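# Assemble the two printed toy hair dryer parts

## Task

Join the two 3D-printed pieces so they match the completed toy hair dryer displayed on the stand; the assembly must remain correct once the robot releases it, and nothing may end up off the table.

## Robot and tools

Robot: two six-joint arms, left_arm (base near (+0.035, +0.395, +0.026) m) and right_arm (base near (+0.039, -0.507, +0.026) m), each ending in a two-finger gripper. left_arm's fingers are rigid. right_arm's fingers can fold: a part held in the outer quarter of the pads, near the tips, is squeezed normally, but deeper in they may wrap around it, drag it toward the palm, hold a thin part loosely or not at all, or let go when squeezed harder. Pressing those fingertips into a surface folds them easily, so a move may pass a surface with little sign of contact and a later grip may fail.

Frame: everything is in the scene frame. Origin at table-top height midway between the nominal bases; +x points out over the table, +y toward left_arm, +z up. Arm names do not match image left/right. end_effector_position (metres) is the spot between the pads when closed; fingertips stick out about 33 mm past it for gaps up to 40 mm, about 9 mm when fully open. The gripper's fingers point along its own +z and open along its y. Reported hand poses can be a few centimetres off.

A row is always 18 plain numbers, even if one arm is idle: left_arm's six joint angles (shoulder pan, shoulder lift, elbow, wrist 1, wrist 2, wrist 3), then its gripper position, force_limit, speed; then the same nine for right_arm. Joint numbers are absolute target angles in radians, as Joint positions prints them. Ranges: elbow -3.142 to 3.142, all other joints -6.283 to 6.283; a target more than 0.010 rad past an end, and further out than the current angle, is refused. Gripper numbers lie in [-1, 1]: position +1 is fully open (140 mm), the pads touch near -0.8, -1 closes until blocked. force_limit (with speed -1) gives roughly 14 N at -1, 40 N at 0, 58 N at +1; speed is about 30 mm/s at -1, 140 at 0, 250 at +1, and faster closes grip much harder. Both start at +1. To leave a gripper alone, resend its last three numbers (0 is a real command).

Tools:
- execute_actions(actions, cameras): actions is a list of actions; each action is a table of up to 15 rows, one per 1/30 s step, and a short table repeats its last row to fill 15 steps (0.5 s). An empty list returns state plus images.
- move(target, speed, blend, stop_force, zero, blocking, cameras): target is one row or a list of up to 15 rows of absolute joint goals, interpolated jointly, sharing at most 10 s. speed in rad/s (0.01 to 3.14, default 0.5) caps the joint with farthest to travel; one value or one per target. blend in rad rounds corners in a list. stop_force in N (3 to 120) ends an arm's path when its wrist sensor feels that much push; use it with a low speed for touching, and omit it when backing off something. zero (default true) rezeroes first. blocking=false returns after about 0.5 s while the move runs; not allowed with stop_force. Gripper changes in later targets only apply once everything rests.
- wait(seconds 0 to 10), stop() to brake a running move, zoom_image(camera, region [x0, y0, x1, y1] pixels, at most 504 per side), zero_wrist_force(arm), finished_scene(scene 1).
Cameras: cam_high, cam_low, cam_bench, cam_left_wrist, cam_right_wrist, each 896x504; "all" gives every one.

Reading results: Joint positions/velocities/targets per arm in the joint order above (rad, rad/s); Joint targets are what the drive is heading to now. Tool commands shows gripper commands. object_status: 0 moving, 1 blocked while opening, 2 blocked while closing (a grip), 3 reached the request or pads met (held or not). To grip, send -1 and look for 2. position_measured is in counts: 3 open, about 75 at 100 mm, 139 at 60 mm, 200 at 20 mm, 230 closed. To tighten while status is 2, raise force_limit and nudge position (-1 to -0.98); to soften, open and close slowly. Wrist force/torque are in the hand's own axes, zeroed at start, plus a line for the peak since the last reading. The move line reports done, off_target, moving, held or fault; limits=held means steps were withheld. "joint command not followed" means the clearance check between arms intervened. "joint sent to its limit" flags a clamped joint. MOTOR HOT warns of heat.

Avoid: arms are stiff, so a target even slightly past firm contact can trigger a fault. Contact torque at 138 N m (shoulders, elbow) or 25.7 N m (wrists), or roughly 150 N of outside force, freezes that arm for 10 s; after a force fault with a grip holding the arm, open first. Any knock or squeeze between the two arms, including one gripper closing on the other's fingers, can end the attempt. Don't slam fixed or heavy objects, drop parts or let them fall far, release moving parts, or twist stiff things hard. Anything off the table fails the task. Long holding, outstretched poses or pushing at unreachable targets heat motors; at 85 °C the arm brakes for 30 to 60 s. Commands lag 0.09 to 0.22 s, and fast motions may overshoot.

Each tool is called after "Call:" as name([rows], argument=value, ...), one row to a line, values as JSON.

## Session

Call:
execute_actions(actions=[])

Scene clock: 0.00 s.
left_arm: end_effector_position=(+0.7967, +0.1298, +0.1405) position_measured=3 object_status=3 end_effector_quat_wxyz=(+0.386, +0.803, -0.242, +0.385) | right_arm: end_effector_position=(+0.4095, -0.4427, +0.1226) position_measured=3 object_status=3 end_effector_quat_wxyz=(-0.592, +0.347, +0.727, +0.010)
Joint positions: left_arm=[-0.243 -0.769 1.639 -3.422 -2.321 3.076] | right_arm=[-0.333 -0.899 1.464 -0.872 -1.432 0.473]
Joint velocities: within noise
Joint torques (N m): no reading
Motor temperatures (°C): left_arm=[35 42 34 42 36 41] | right_arm=[27 46 30 38 46 41]
Wrist force (N): no reading
Wrist torque (N m): no reading
Wrist force, peak (N): no reading
Joint targets: left_arm=[-0.243 -0.769 1.639 -3.422 -2.321 3.076] | right_arm=[-0.333 -0.899 1.464 -0.872 -1.432 0.473]
Tool commands: left_gripper/position=+1.0 left_gripper/force_limit=+1.0 left_gripper/speed=+1.0 right_gripper/position=+1.0 right_gripper/force_limit=+1.0 right_gripper/speed=+1.0

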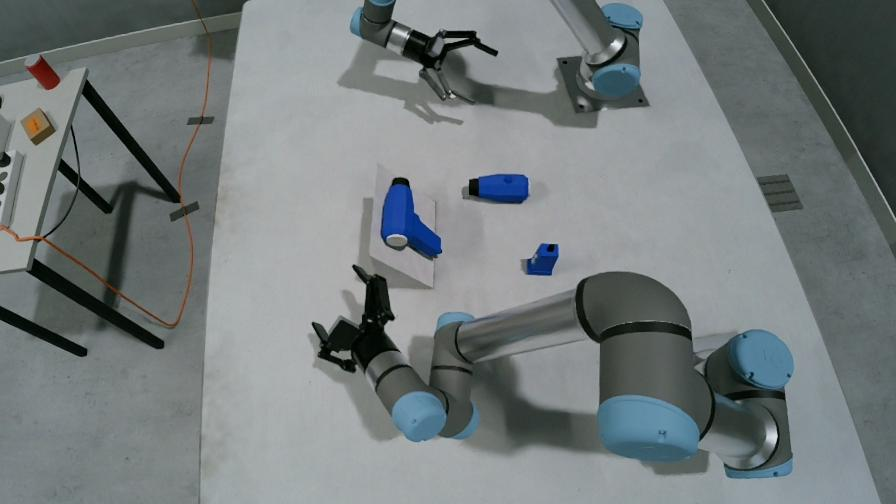

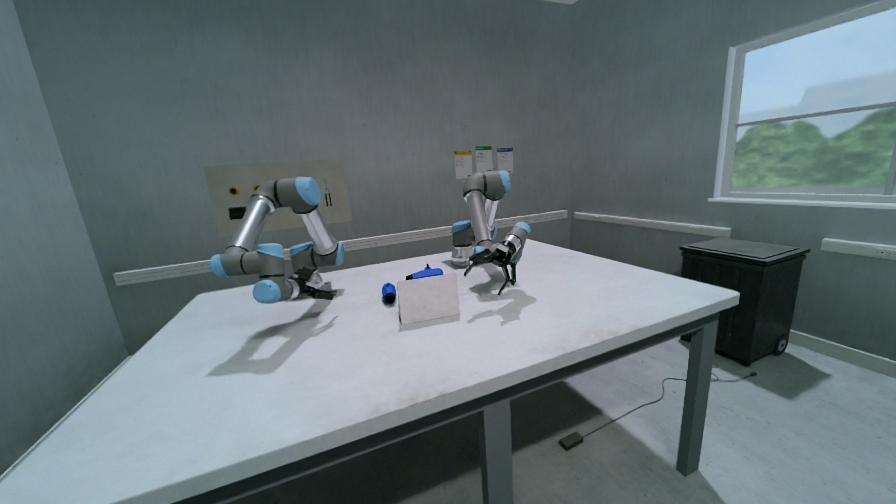

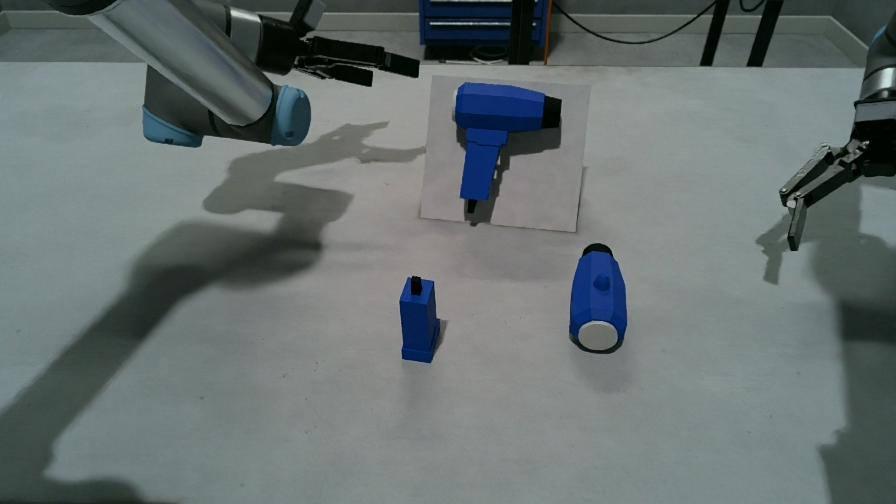

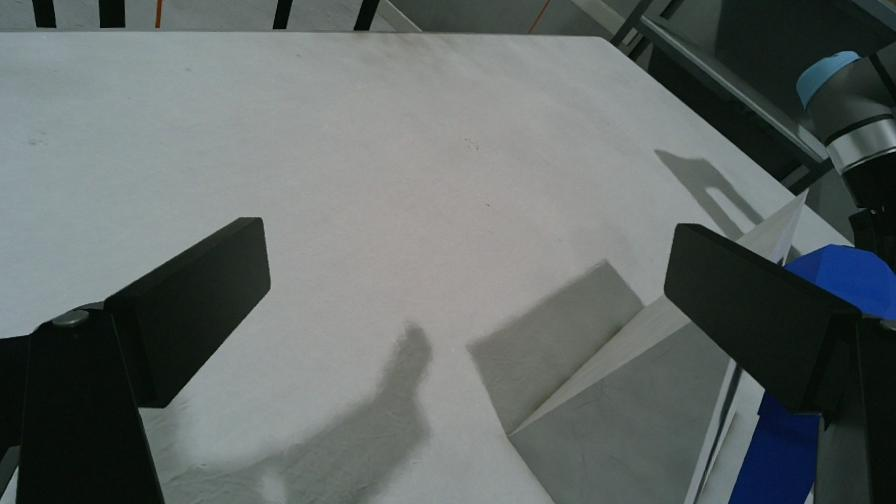

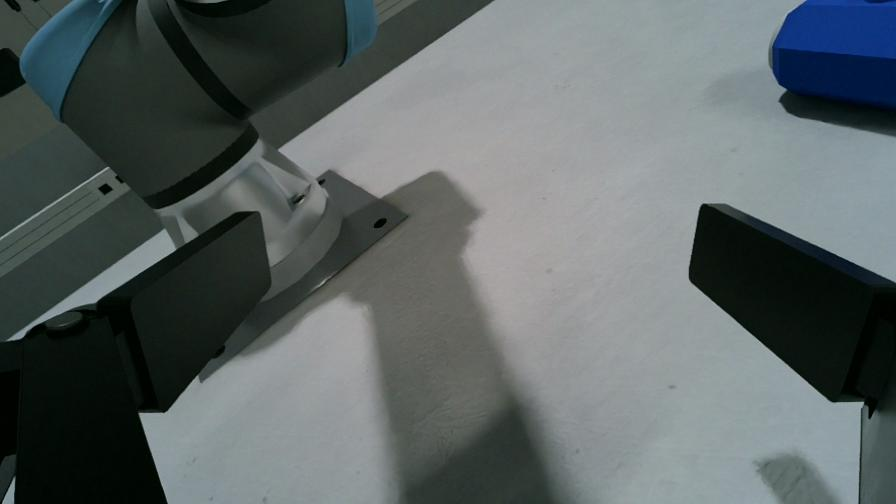

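Call:
zoom_image(camera="cam_bench", region=[380, 220, 660, 380])

Call:
zoom_image(camera="cam_bench", region=[410, 60, 600, 240])

Call:
zoom_image(camera="cam_high", region=[350, 150, 580, 300])

Scaled by 1.800 from the camera's 896x504 image, which has a finer 1280x720 frame.

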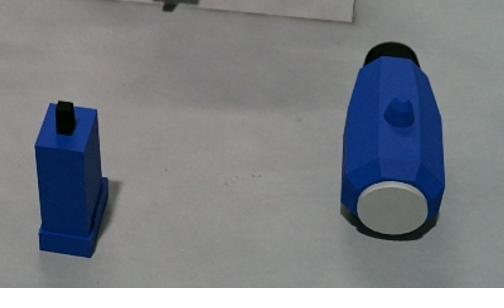

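Scaled by 2.653 from the camera's 896x504 image, which has a finer 1280x720 frame.

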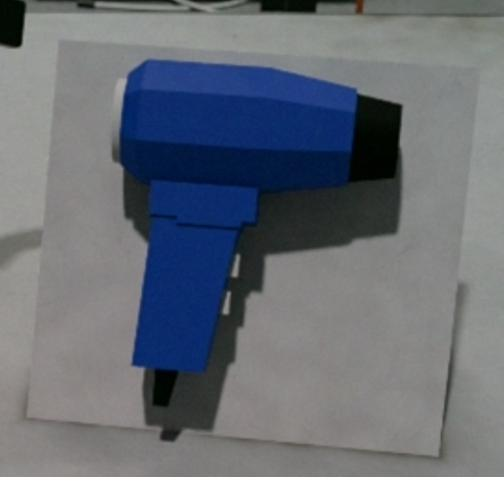

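Scaled by 2.191 from the camera's 896x504 image, which has a finer 1280x720 frame.

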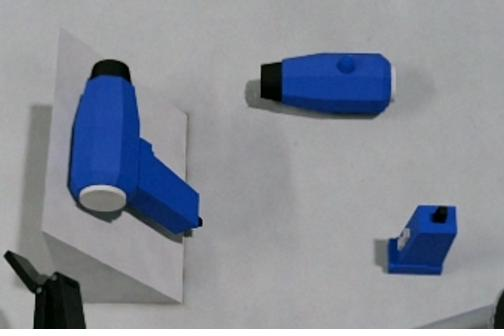

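Call:
move([
  [-0.243,-1.35,1.639,-3.2,-2.1,3.076,1,-1,-0.5,-0.333,-0.899,1.464,-0.872,-1.432,0.473,1,1,1],
  [-0.243,-1.65,1.919,-1.84,-1.571,2.18,1,-1,-0.5,-0.333,-0.899,1.464,-0.872,-1.432,0.473,1,1,1],
  [-1.119,-1.65,1.919,-1.84,-1.571,2.18,1,-1,-0.5,-0.333,-0.899,1.464,-0.872,-1.432,0.473,1,1,1],
], blend=[0.15,0.15,0], speed=0.7, cameras=["all"])

Scene clock: 8.33 s.
left_arm: end_effector_position=(+0.3505, +0.0556, +0.1966) position_measured=3 object_status=3 end_effector_quat_wxyz=(+0.000, +0.997, -0.076, +0.000) | right_arm: end_effector_position=(+0.4096, -0.4428, +0.1227) position_measured=3 object_status=3 end_effector_quat_wxyz=(-0.592, +0.347, +0.727, +0.009)
Joint positions: left_arm=[-1.119 -1.65 1.919 -1.84 -1.571 2.18] | right_arm=[-0.333 -0.899 1.464 -0.872 -1.432 0.473]
Joint torques (N m): left_arm=[-12.48 -26.69 -12.56 -1.28 1.22 -2.8] | right_arm=[-7.13 -55.99 -27.88 4.38 -2.83 2.26]
Wrist force (N): left_arm=[-0.1 0.3 -1.1] | right_arm=[-0.2 0.1 -0.1]
Wrist torque (N m): left_arm=[0.01 -0.20 0.49] | right_arm=[0.02 0.04 0.01]
Wrist force, peak (N): left_arm=[-3.2 -1.1 1.5] | right_arm=[-0.5 -0.1 -0.2]
Joint targets: left_arm=[-1.119 -1.650 1.919 -1.840 -1.571 2.180] | right_arm=[-0.333 -0.899 1.464 -0.872 -1.432 0.473]
move: done
camera_calibration:
cam_left_wrist: T_world_to_cam=[[-0.12908, -0.991631, -0.00232106, 0.104448], [-0.934612, 0.120875, 0.3345, 0.258674], [-0.33142, 0.0453465, -0.942393, 0.444789], [0, 0, 0, 1]] pos_world=[0.402654, 0.0521367, 0.332881]
cam_right_wrist: T_world_to_cam=[[0.509303, 0.753293, -0.416125, 0.182632], [0.340821, -0.620554, -0.706225, -0.325504], [-0.790222, 0.217858, -0.572788, 0.632845], [0, 0, 0, 1]] pos_world=[0.518012, -0.477439, 0.208605]

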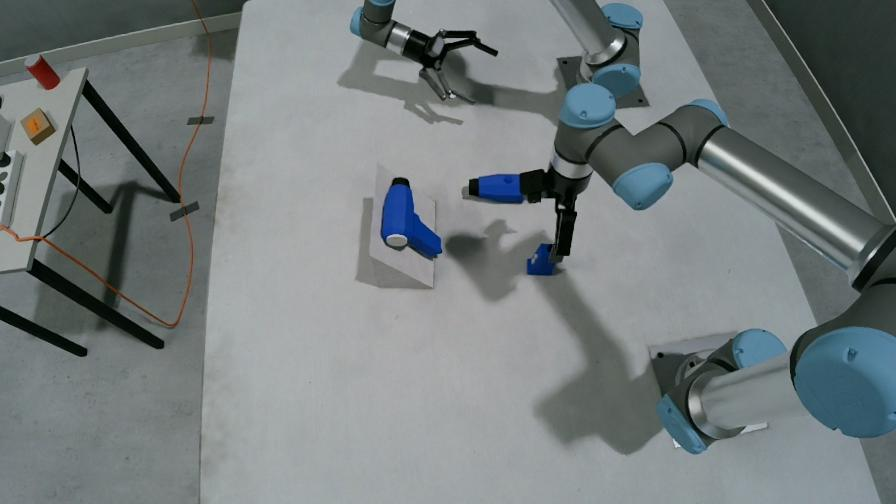

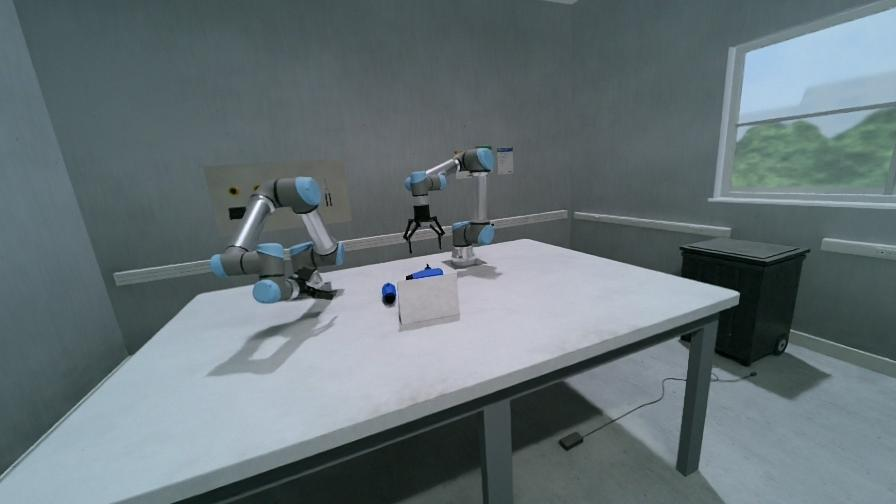

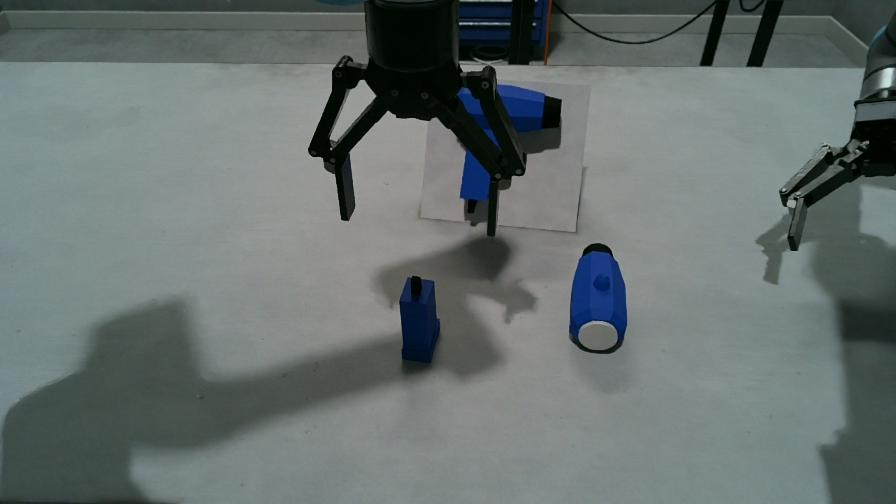

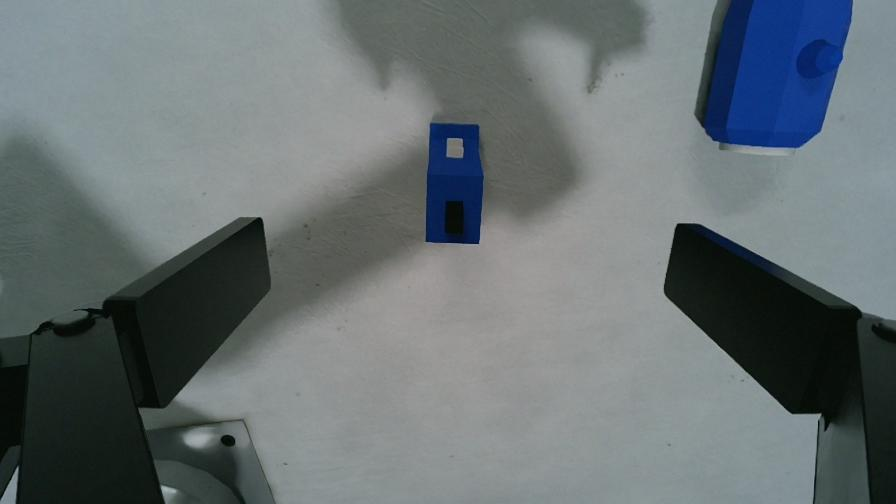

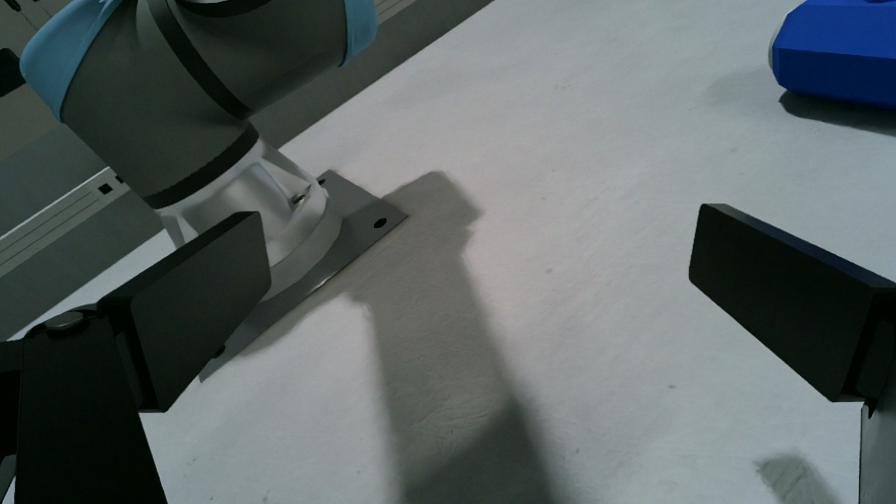

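Call:
zoom_image(camera="cam_left_wrist", region=[380, 90, 540, 260])

Call:
zoom_image(camera="cam_left_wrist", region=[680, 0, 896, 170])

Scaled by 2.965 from the camera's 896x504 image, which has a finer 1280x720 frame.

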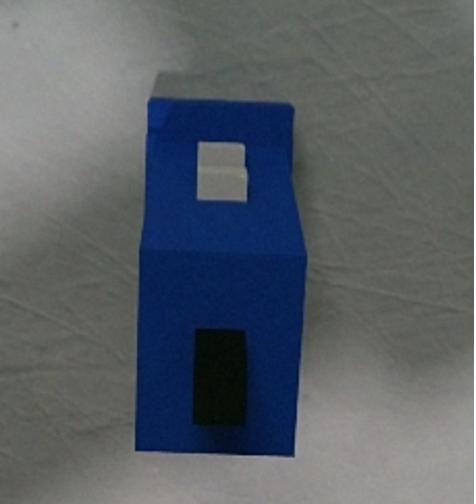

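Scaled by 2.333 from the camera's 896x504 image, which has a finer 1280x720 frame.

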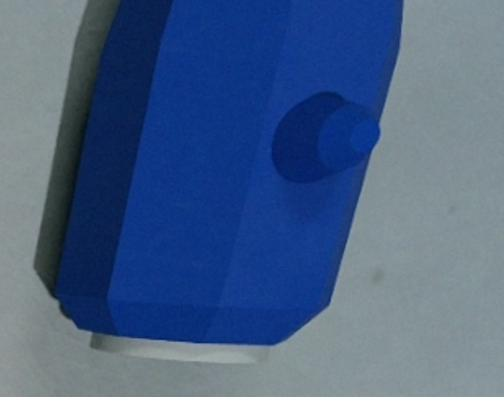

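Call:
move(target=[-1.1263,-1.4991,2.154,-2.2257,-1.571,2.183,1,-1,-0.5,-0.333,-0.899,1.464,-0.872,-1.432,0.473,1,1,1], speed=0.3, stop_force=8, cameras=["cam_bench","cam_left_wrist","cam_high"])

Scene clock: 11.50 s.
left_arm: end_effector_position=(+0.3466, +0.0560, +0.0621) position_measured=3 object_status=3 end_effector_quat_wxyz=(+0.000, +0.997, -0.081, +0.000) | right_arm: end_effector_position=(+0.4096, -0.4428, +0.1227) position_measured=3 object_status=3 end_effector_quat_wxyz=(-0.592, +0.347, +0.727, +0.009)
Joint positions: left_arm=[-1.126 -1.499 2.154 -2.226 -1.571 2.183] | right_arm=[-0.333 -0.899 1.464 -0.872 -1.432 0.473]
Joint torques (N m): left_arm=[-13.6 -13.55 -8.91 -4.48 0.92 2.75] | right_arm=[-7.1 -56.23 -28.32 4.36 -2.78 2.37]
Wrist force (N): left_arm=[0.1 0.2 -0.9] | right_arm=[-0.2 0.2 0.2]
Wrist torque (N m): left_arm=[-0.01 -0.23 0.36] | right_arm=[0.05 0.04 0.01]
Wrist force, peak (N): left_arm=[0.1 0.1 -2.6] | right_arm=[-0.3 -0.4 0.0]
Joint targets: left_arm=[-1.126 -1.499 2.154 -2.226 -1.571 2.183] | right_arm=[-0.333 -0.899 1.464 -0.872 -1.432 0.473]
move: done
camera_calibration:
cam_left_wrist: T_world_to_cam=[[-0.139466, -0.990224, -0.00249269, 0.107544], [-0.933271, 0.130602, 0.334587, 0.298913], [-0.33099, 0.0489899, -0.942362, 0.316466], [0, 0, 0, 1]] pos_world=[0.398713, 0.0519506, 0.198481]
Images, in order (width x height): cam_high 896x504, cam_bench 896x504, cam_left_wrist 896x504.

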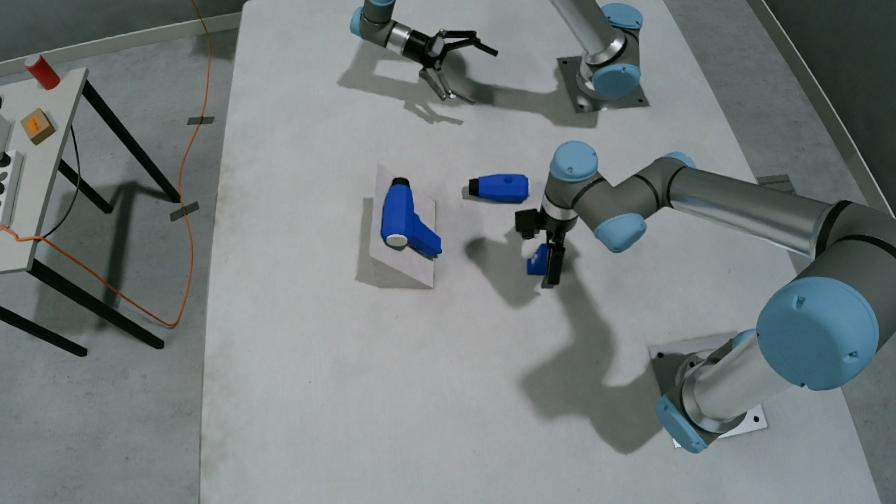

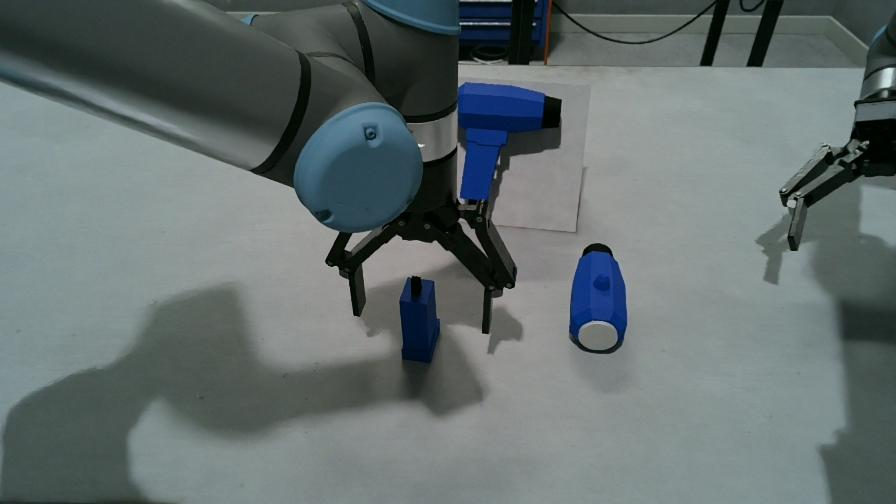

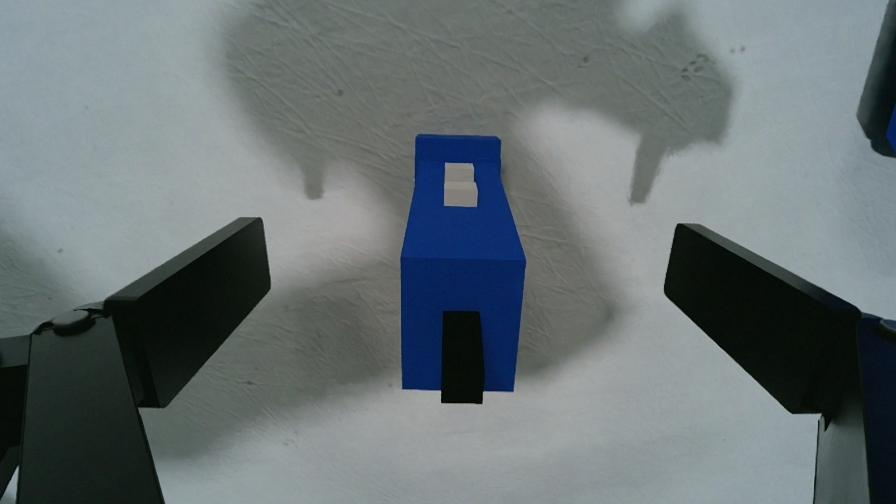

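Call:
execute_actions([
  [[-1.1263,-1.4991,2.154,-2.2257,-1.571,2.183,-1,0,-1,-0.333,-0.899,1.464,-0.872,-1.432,0.473,1,1,1]],
  [[-1.1263,-1.4991,2.154,-2.2257,-1.571,2.183,-1,0,-1,-0.333,-0.899,1.464,-0.872,-1.432,0.473,1,1,1]],
  [[-1.1263,-1.4991,2.154,-2.2257,-1.571,2.183,-1,0,-1,-0.333,-0.899,1.464,-0.872,-1.432,0.473,1,1,1]],
  [[-1.1263,-1.4991,2.154,-2.2257,-1.571,2.183,-1,0,-1,-0.333,-0.899,1.464,-0.872,-1.432,0.473,1,1,1]],
  [[-1.1263,-1.4991,2.154,-2.2257,-1.571,2.183,-1,0,-1,-0.333,-0.899,1.464,-0.872,-1.432,0.473,1,1,1]],
  [[-1.1263,-1.4991,2.154,-2.2257,-1.571,2.183,-1,0,-1,-0.333,-0.899,1.464,-0.872,-1.432,0.473,1,1,1]],
  [[-1.1263,-1.4991,2.154,-2.2257,-1.571,2.183,-1,0,-1,-0.333,-0.899,1.464,-0.872,-1.432,0.473,1,1,1]],
  [[-1.1263,-1.4991,2.154,-2.2257,-1.571,2.183,-1,0,-1,-0.333,-0.899,1.464,-0.872,-1.432,0.473,1,1,1]],
], cameras=["cam_bench","cam_left_wrist"])

Scene clock: 15.93 s.
left_arm: end_effector_position=(+0.3466, +0.0560, +0.0621) position_measured=187 object_status=0 end_effector_quat_wxyz=(+0.000, +0.997, -0.081, +0.000) | right_arm: end_effector_position=(+0.4096, -0.4428, +0.1227) position_measured=3 object_status=3 end_effector_quat_wxyz=(-0.592, +0.347, +0.727, +0.009)
Joint positions: left_arm=[-1.126 -1.499 2.154 -2.226 -1.571 2.183] | right_arm=[-0.333 -0.899 1.464 -0.872 -1.432 0.473]
Joint torques (N m): left_arm=[-13.64 -13.34 -8.39 -4.23 0.73 2.76] | right_arm=[-6.5 -56.55 -28.16 4.16 -2.74 2.24]
Wrist force (N): left_arm=[-1.0 -1.1 -7.6] | right_arm=[0.0 -0.1 0.1]
Wrist torque (N m): left_arm=[0.00 -0.17 0.36] | right_arm=[-0.01 0.01 0.00]
Wrist force, peak (N): left_arm=[-1.1 -1.7 -8.3] | right_arm=[-0.1 0.4 -0.2]
Joint targets: left_arm=[-1.126 -1.499 2.154 -2.226 -1.571 2.183] | right_arm=[-0.333 -0.899 1.464 -0.872 -1.432 0.473]
camera_calibration:
cam_left_wrist: T_world_to_cam=[[-0.139466, -0.990224, -0.00249269, 0.107544], [-0.933271, 0.130602, 0.334587, 0.298913], [-0.33099, 0.0489899, -0.942362, 0.316466], [0, 0, 0, 1]] pos_world=[0.398713, 0.0519506, 0.198481]
Images, in order (width x height): cam_bench 896x504, cam_left_wrist 896x504.

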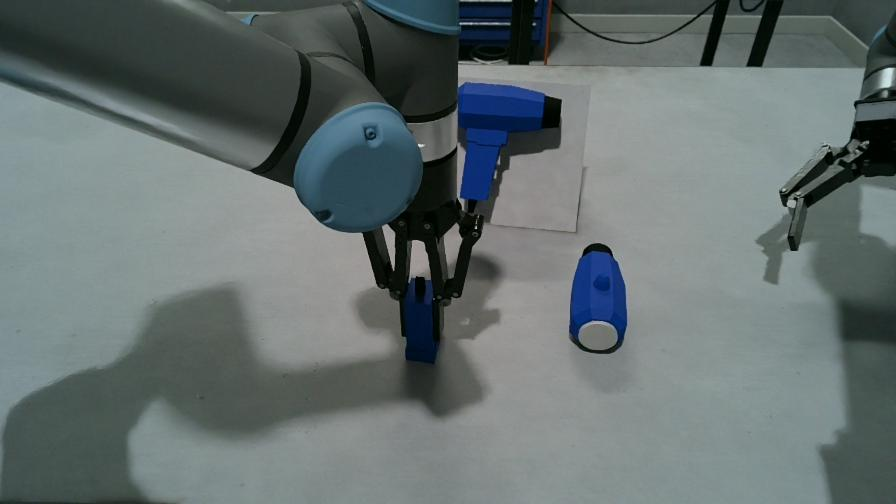

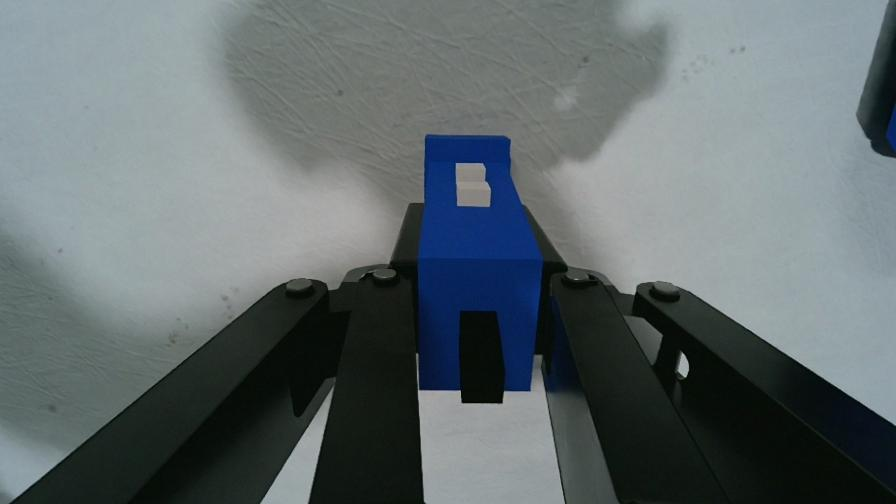

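Call:
wait(seconds=1.5)

Call:
zoom_image(camera="cam_bench", region=[340, 240, 500, 380])

Scene clock: 17.53 s.
left_arm: end_effector_position=(+0.3466, +0.0560, +0.0621) position_measured=187 object_status=2 end_effector_quat_wxyz=(+0.000, +0.997, -0.081, +0.000) | right_arm: end_effector_position=(+0.4096, -0.4428, +0.1227) position_measured=3 object_status=3 end_effector_quat_wxyz=(-0.592, +0.347, +0.727, +0.009)
Joint positions: left_arm=[-1.126 -1.499 2.154 -2.226 -1.571 2.183] | right_arm=[-0.333 -0.899 1.464 -0.872 -1.432 0.473]
Joint torques (N m): left_arm=[-13.12 -13.56 -8.73 -3.77 0.7 2.69] | right_arm=[-6.99 -56.47 -28.41 4.11 -2.79 2.25]
Wrist force (N): left_arm=[-0.8 -1.2 -7.9] | right_arm=[-0.2 -0.1 -0.3]
Wrist torque (N m): left_arm=[-0.01 -0.21 0.36] | right_arm=[-0.02 0.04 0.01]
Wrist force, peak (N): left_arm=[-1.1 -1.2 -8.2] | right_arm=[0.3 -0.3 0.3]
Joint targets: left_arm=[-1.126 -1.499 2.154 -2.226 -1.571 2.183] | right_arm=[-0.333 -0.899 1.464 -0.872 -1.432 0.473]
Tool commands: left_gripper/position=-1.0 left_gripper/force_limit=+0.0 left_gripper/speed=-1.0 right_gripper/position=+1.0 right_gripper/force_limit=+1.0 right_gripper/speed=+1.0
wait: 1.50 s; at rest by 0.07 s

Scaled by 3.150 from the camera's 896x504 image, which has a finer 1280x720 frame.
This view is cut from an older image: the scene may have changed since it was taken.

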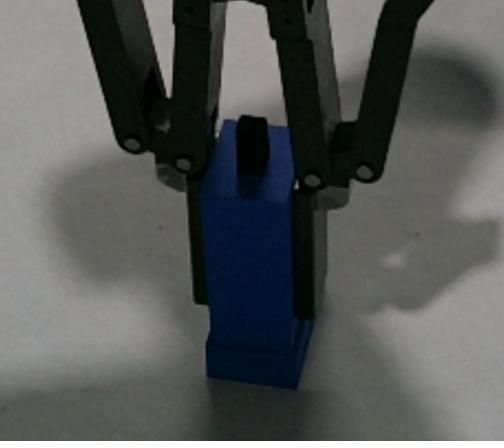

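Call:
move([
  [-1.1263,-1.6715,1.8767,-1.776,-1.571,2.183,-1,0,-1,-0.333,-0.899,1.464,-0.872,-1.432,0.473,1,1,1],
  [-1.1263,-1.6715,1.8767,-1.776,-2.9,2.183,-1,0,-1,-0.333,-0.899,1.464,-0.872,-1.432,0.473,1,1,1],
], speed=[0.3,0.7], blend=[0.1,0], cameras=["all"])

Scene clock: 22.53 s.
left_arm: end_effector_position=(+0.0745, -0.0750, +0.4567) position_measured=187 object_status=2 end_effector_quat_wxyz=(+0.312, +0.785, -0.064, -0.532) | right_arm: end_effector_position=(+0.4096, -0.4428, +0.1227) position_measured=3 object_status=3 end_effector_quat_wxyz=(-0.592, +0.347, +0.727, +0.009)
Joint positions: left_arm=[-1.126 -1.672 1.877 -1.776 -2.9 2.183] | right_arm=[-0.333 -0.899 1.464 -0.872 -1.432 0.473]
Joint torques (N m): left_arm=[-11.6 -25.46 -38.24 -1.43 -4.06 2.55] | right_arm=[-6.3 -56.82 -28.3 4.21 -2.88 2.16]
Wrist force (N): left_arm=[2.6 -0.3 -1.8] | right_arm=[0.0 0.0 0.1]
Wrist torque (N m): left_arm=[0.03 -0.42 0.31] | right_arm=[0.02 0.00 0.00]
Wrist force, peak (N): left_arm=[-1.0 -1.2 -8.2] | right_arm=[-0.4 -0.3 -0.2]
Joint targets: left_arm=[-1.126 -1.672 1.877 -1.776 -2.900 2.183] | right_arm=[-0.333 -0.899 1.464 -0.872 -1.432 0.473]
move: done
camera_calibration:
cam_left_wrist: T_world_to_cam=[[0.239141, -0.807472, 0.53926, -0.321109], [-0.103994, 0.53088, 0.841042, -0.333017], [-0.9654, -0.257208, 0.0429831, 0.178959], [0, 0, 0, 1]] pos_world=[0.214926, -0.0364642, 0.44555]
cam_right_wrist: T_world_to_cam=[[0.509303, 0.753293, -0.416125, 0.182632], [0.340821, -0.620554, -0.706225, -0.325504], [-0.790222, 0.217858, -0.572788, 0.632845], [0, 0, 0, 1]] pos_world=[0.518012, -0.477439, 0.208605]

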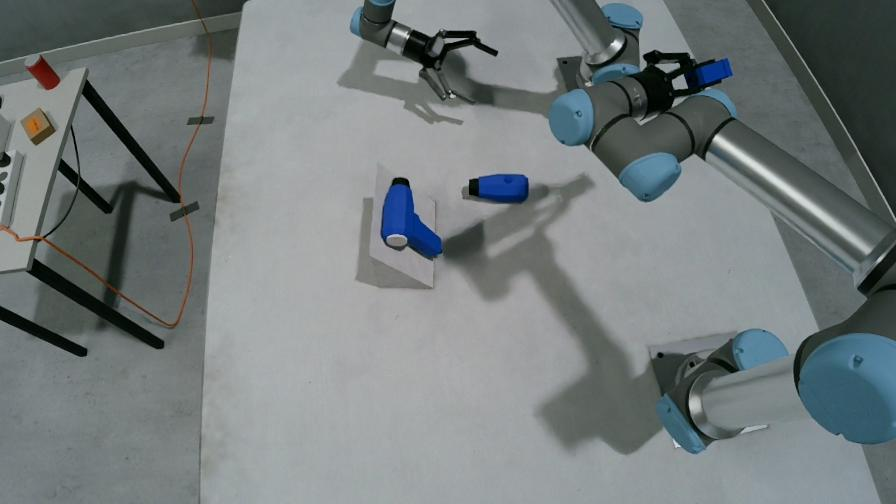

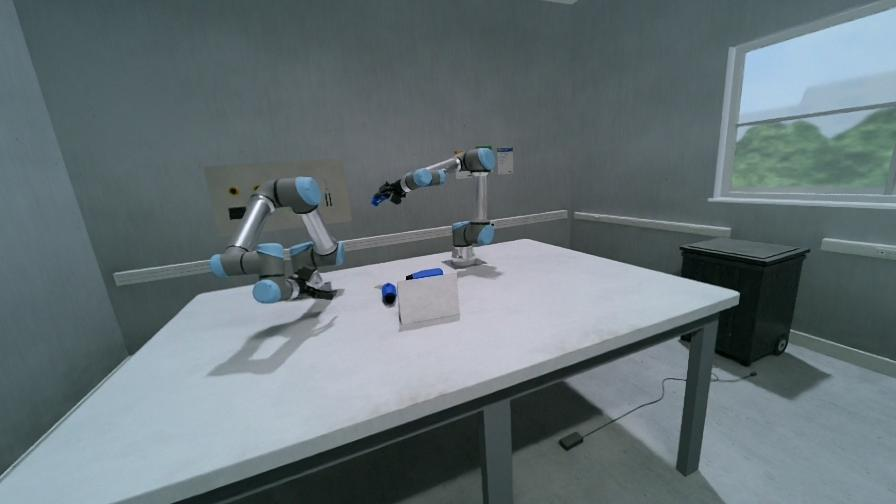

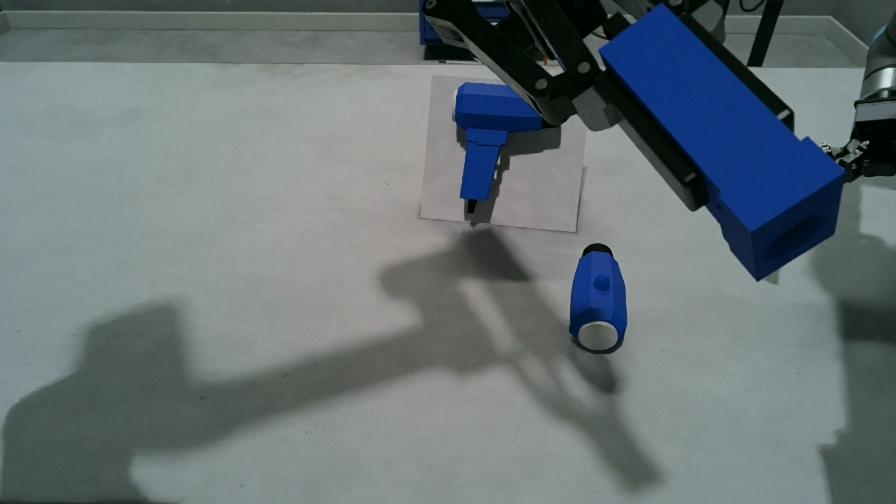

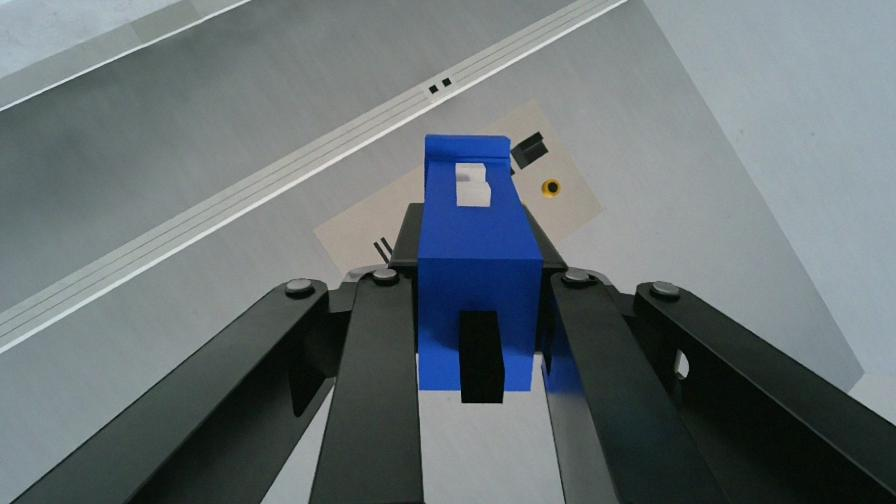

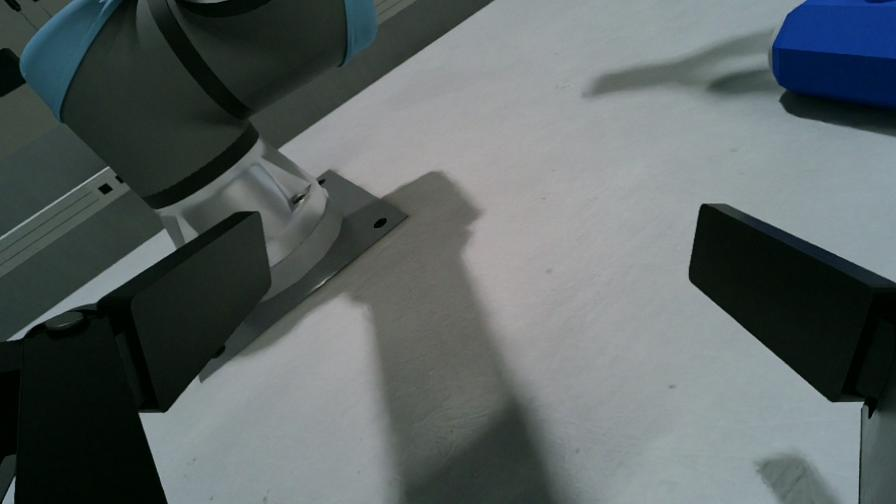

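Call:
zoom_image(camera="cam_bench", region=[690, 120, 870, 300])

Call:
zoom_image(camera="cam_bench", region=[550, 230, 650, 370])

Call:
zoom_image(camera="cam_high", region=[450, 160, 550, 220])

Scaled by 2.800 from the camera's 896x504 image, which has a finer 1280x720 frame.

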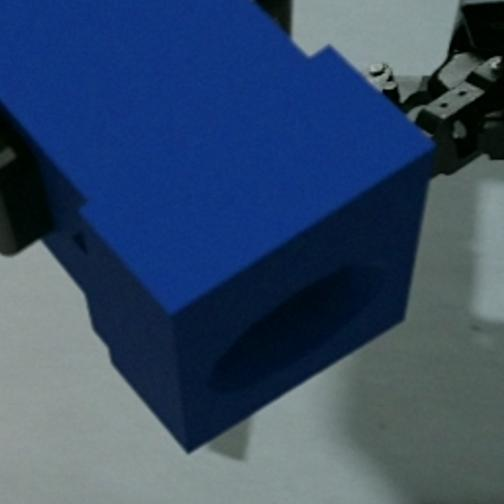

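Scaled by 3.600 from the camera's 896x504 image, which has a finer 1280x720 frame.

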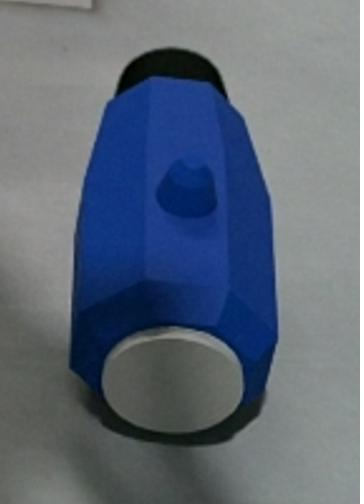

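Scaled by 5.040 from the camera's 896x504 image, which has a finer 1280x720 frame.

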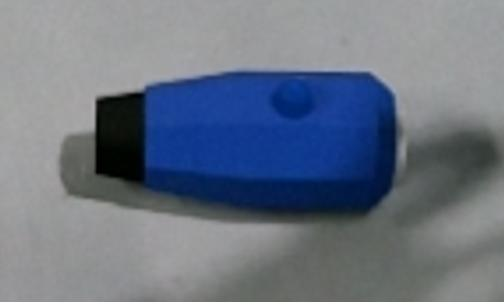

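Call:
move([
  [-1.1263,-1.6715,1.8767,-1.776,-1.571,2.183,-1,0,-1,-0.333,-0.899,1.464,-0.872,-1.432,0.473,1,1,1],
  [-1.203,-1.203,1.392,-1.7598,-1.571,2.098,-1,0,-1,-0.333,-0.899,1.464,-0.872,-1.432,0.473,1,1,1],
], speed=[0.7,0.35], blend=[0.1,0], cameras=["all"])

Scene clock: 27.43 s.
left_arm: end_effector_position=(+0.3913, -0.1498, +0.2001) position_measured=187 object_status=2 end_effector_quat_wxyz=(+0.000, +0.997, -0.077, +0.000) | right_arm: end_effector_position=(+0.4096, -0.4428, +0.1227) position_measured=3 object_status=3 end_effector_quat_wxyz=(-0.592, +0.347, +0.727, +0.009)
Joint positions: left_arm=[-1.203 -1.203 1.392 -1.76 -1.571 2.098] | right_arm=[-0.333 -0.899 1.464 -0.872 -1.432 0.473]
Joint torques (N m): left_arm=[-13.62 -29.99 -39.81 -1.21 1.09 -2.74] | right_arm=[-5.97 -55.63 -27.78 4.18 -2.88 2.2]
Wrist force (N): left_arm=[0.0 0.3 -0.4] | right_arm=[-0.3 -0.3 0.1]
Wrist torque (N m): left_arm=[0.00 -0.23 0.50] | right_arm=[-0.07 0.08 0.00]
Wrist force, peak (N): left_arm=[2.5 -0.6 -2.1] | right_arm=[-0.4 -0.4 -0.1]
Joint targets: left_arm=[-1.203 -1.203 1.392 -1.760 -1.571 2.098] | right_arm=[-0.333 -0.899 1.464 -0.872 -1.432 0.473]
move: done
camera_calibration:
cam_left_wrist: T_world_to_cam=[[-0.131174, -0.991356, -0.00250746, -0.0930234], [-0.934326, 0.122781, 0.334603, 0.320599], [-0.331403, 0.046234, -0.942356, 0.47104], [0, 0, 0, 1]] pos_world=[0.443446, -0.153361, 0.336381]
cam_right_wrist: T_world_to_cam=[[0.509303, 0.753293, -0.416125, 0.182632], [0.340821, -0.620554, -0.706225, -0.325504], [-0.790222, 0.217858, -0.572788, 0.632845], [0, 0, 0, 1]] pos_world=[0.518012, -0.477439, 0.208605]

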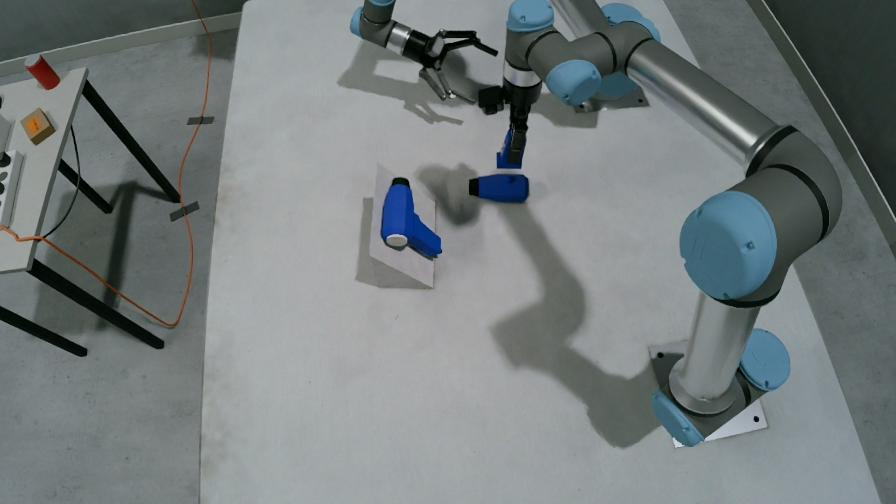

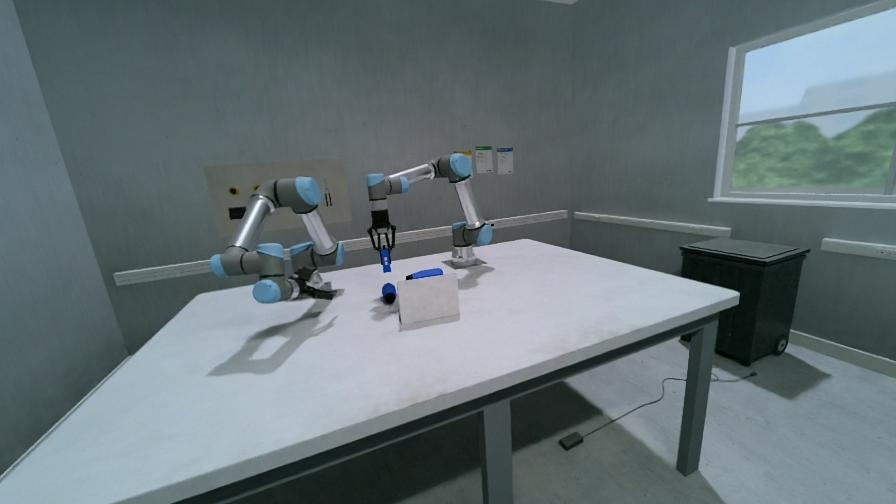

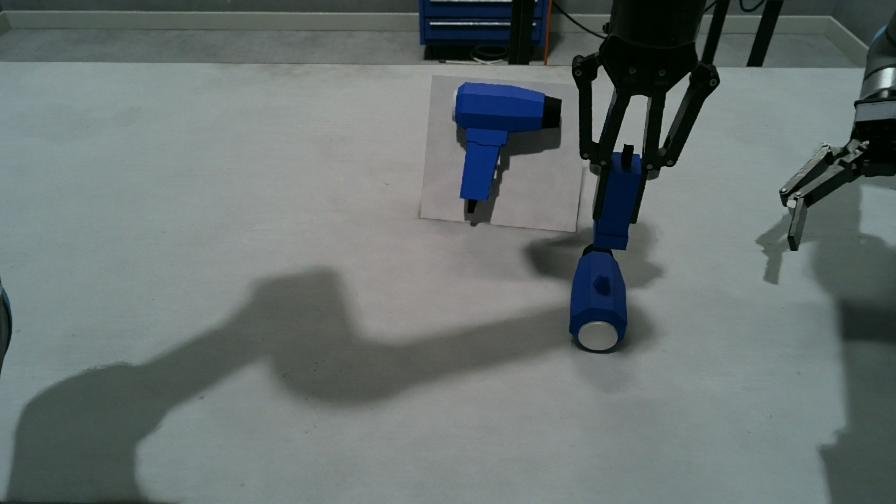

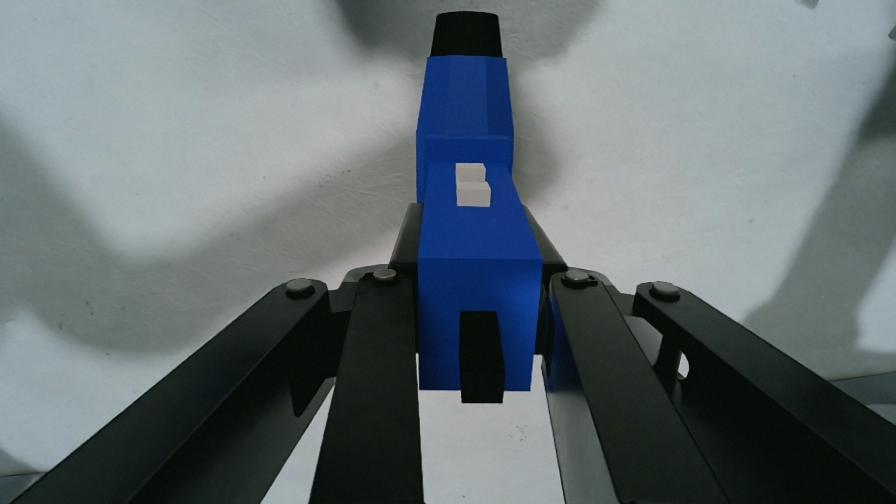

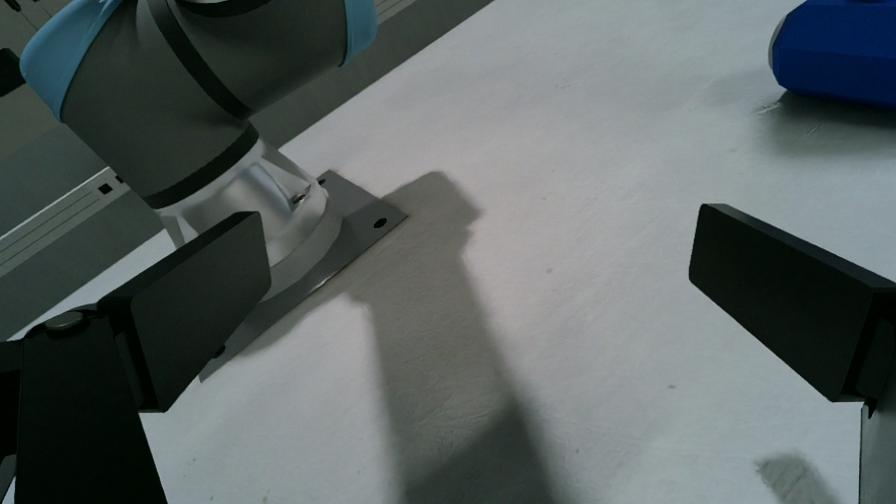

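Call:
zoom_image(camera="cam_bench", region=[550, 220, 650, 360])

Call:
zoom_image(camera="cam_high", region=[450, 120, 550, 220])

Call:
zoom_image(camera="cam_low", region=[350, 230, 430, 310])

Scaled by 3.600 from the camera's 896x504 image, which has a finer 1280x720 frame.

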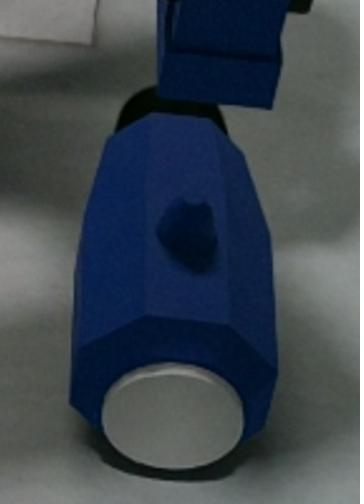

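Scaled by 5.040 from the camera's 896x504 image, which has a finer 1280x720 frame.

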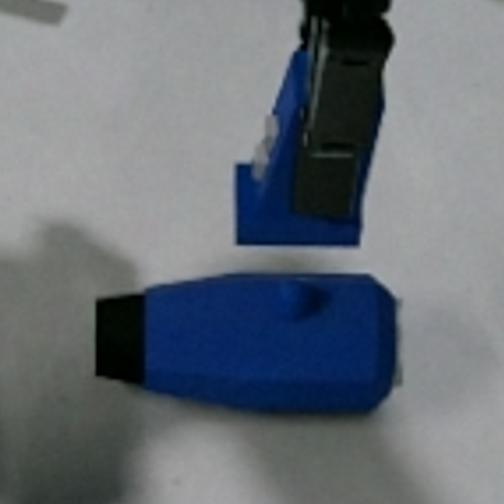

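Scaled by 6.300 from the camera's 896x504 image, which has a finer 1280x720 frame.

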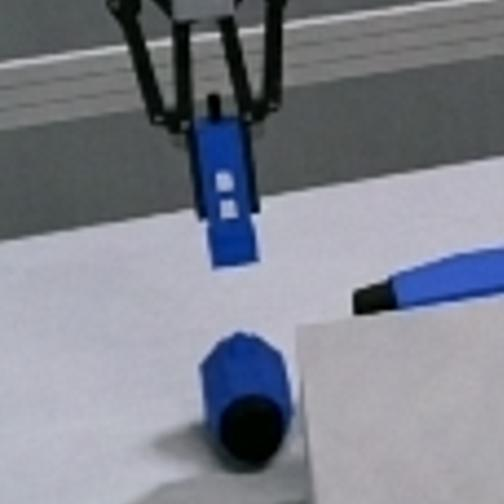

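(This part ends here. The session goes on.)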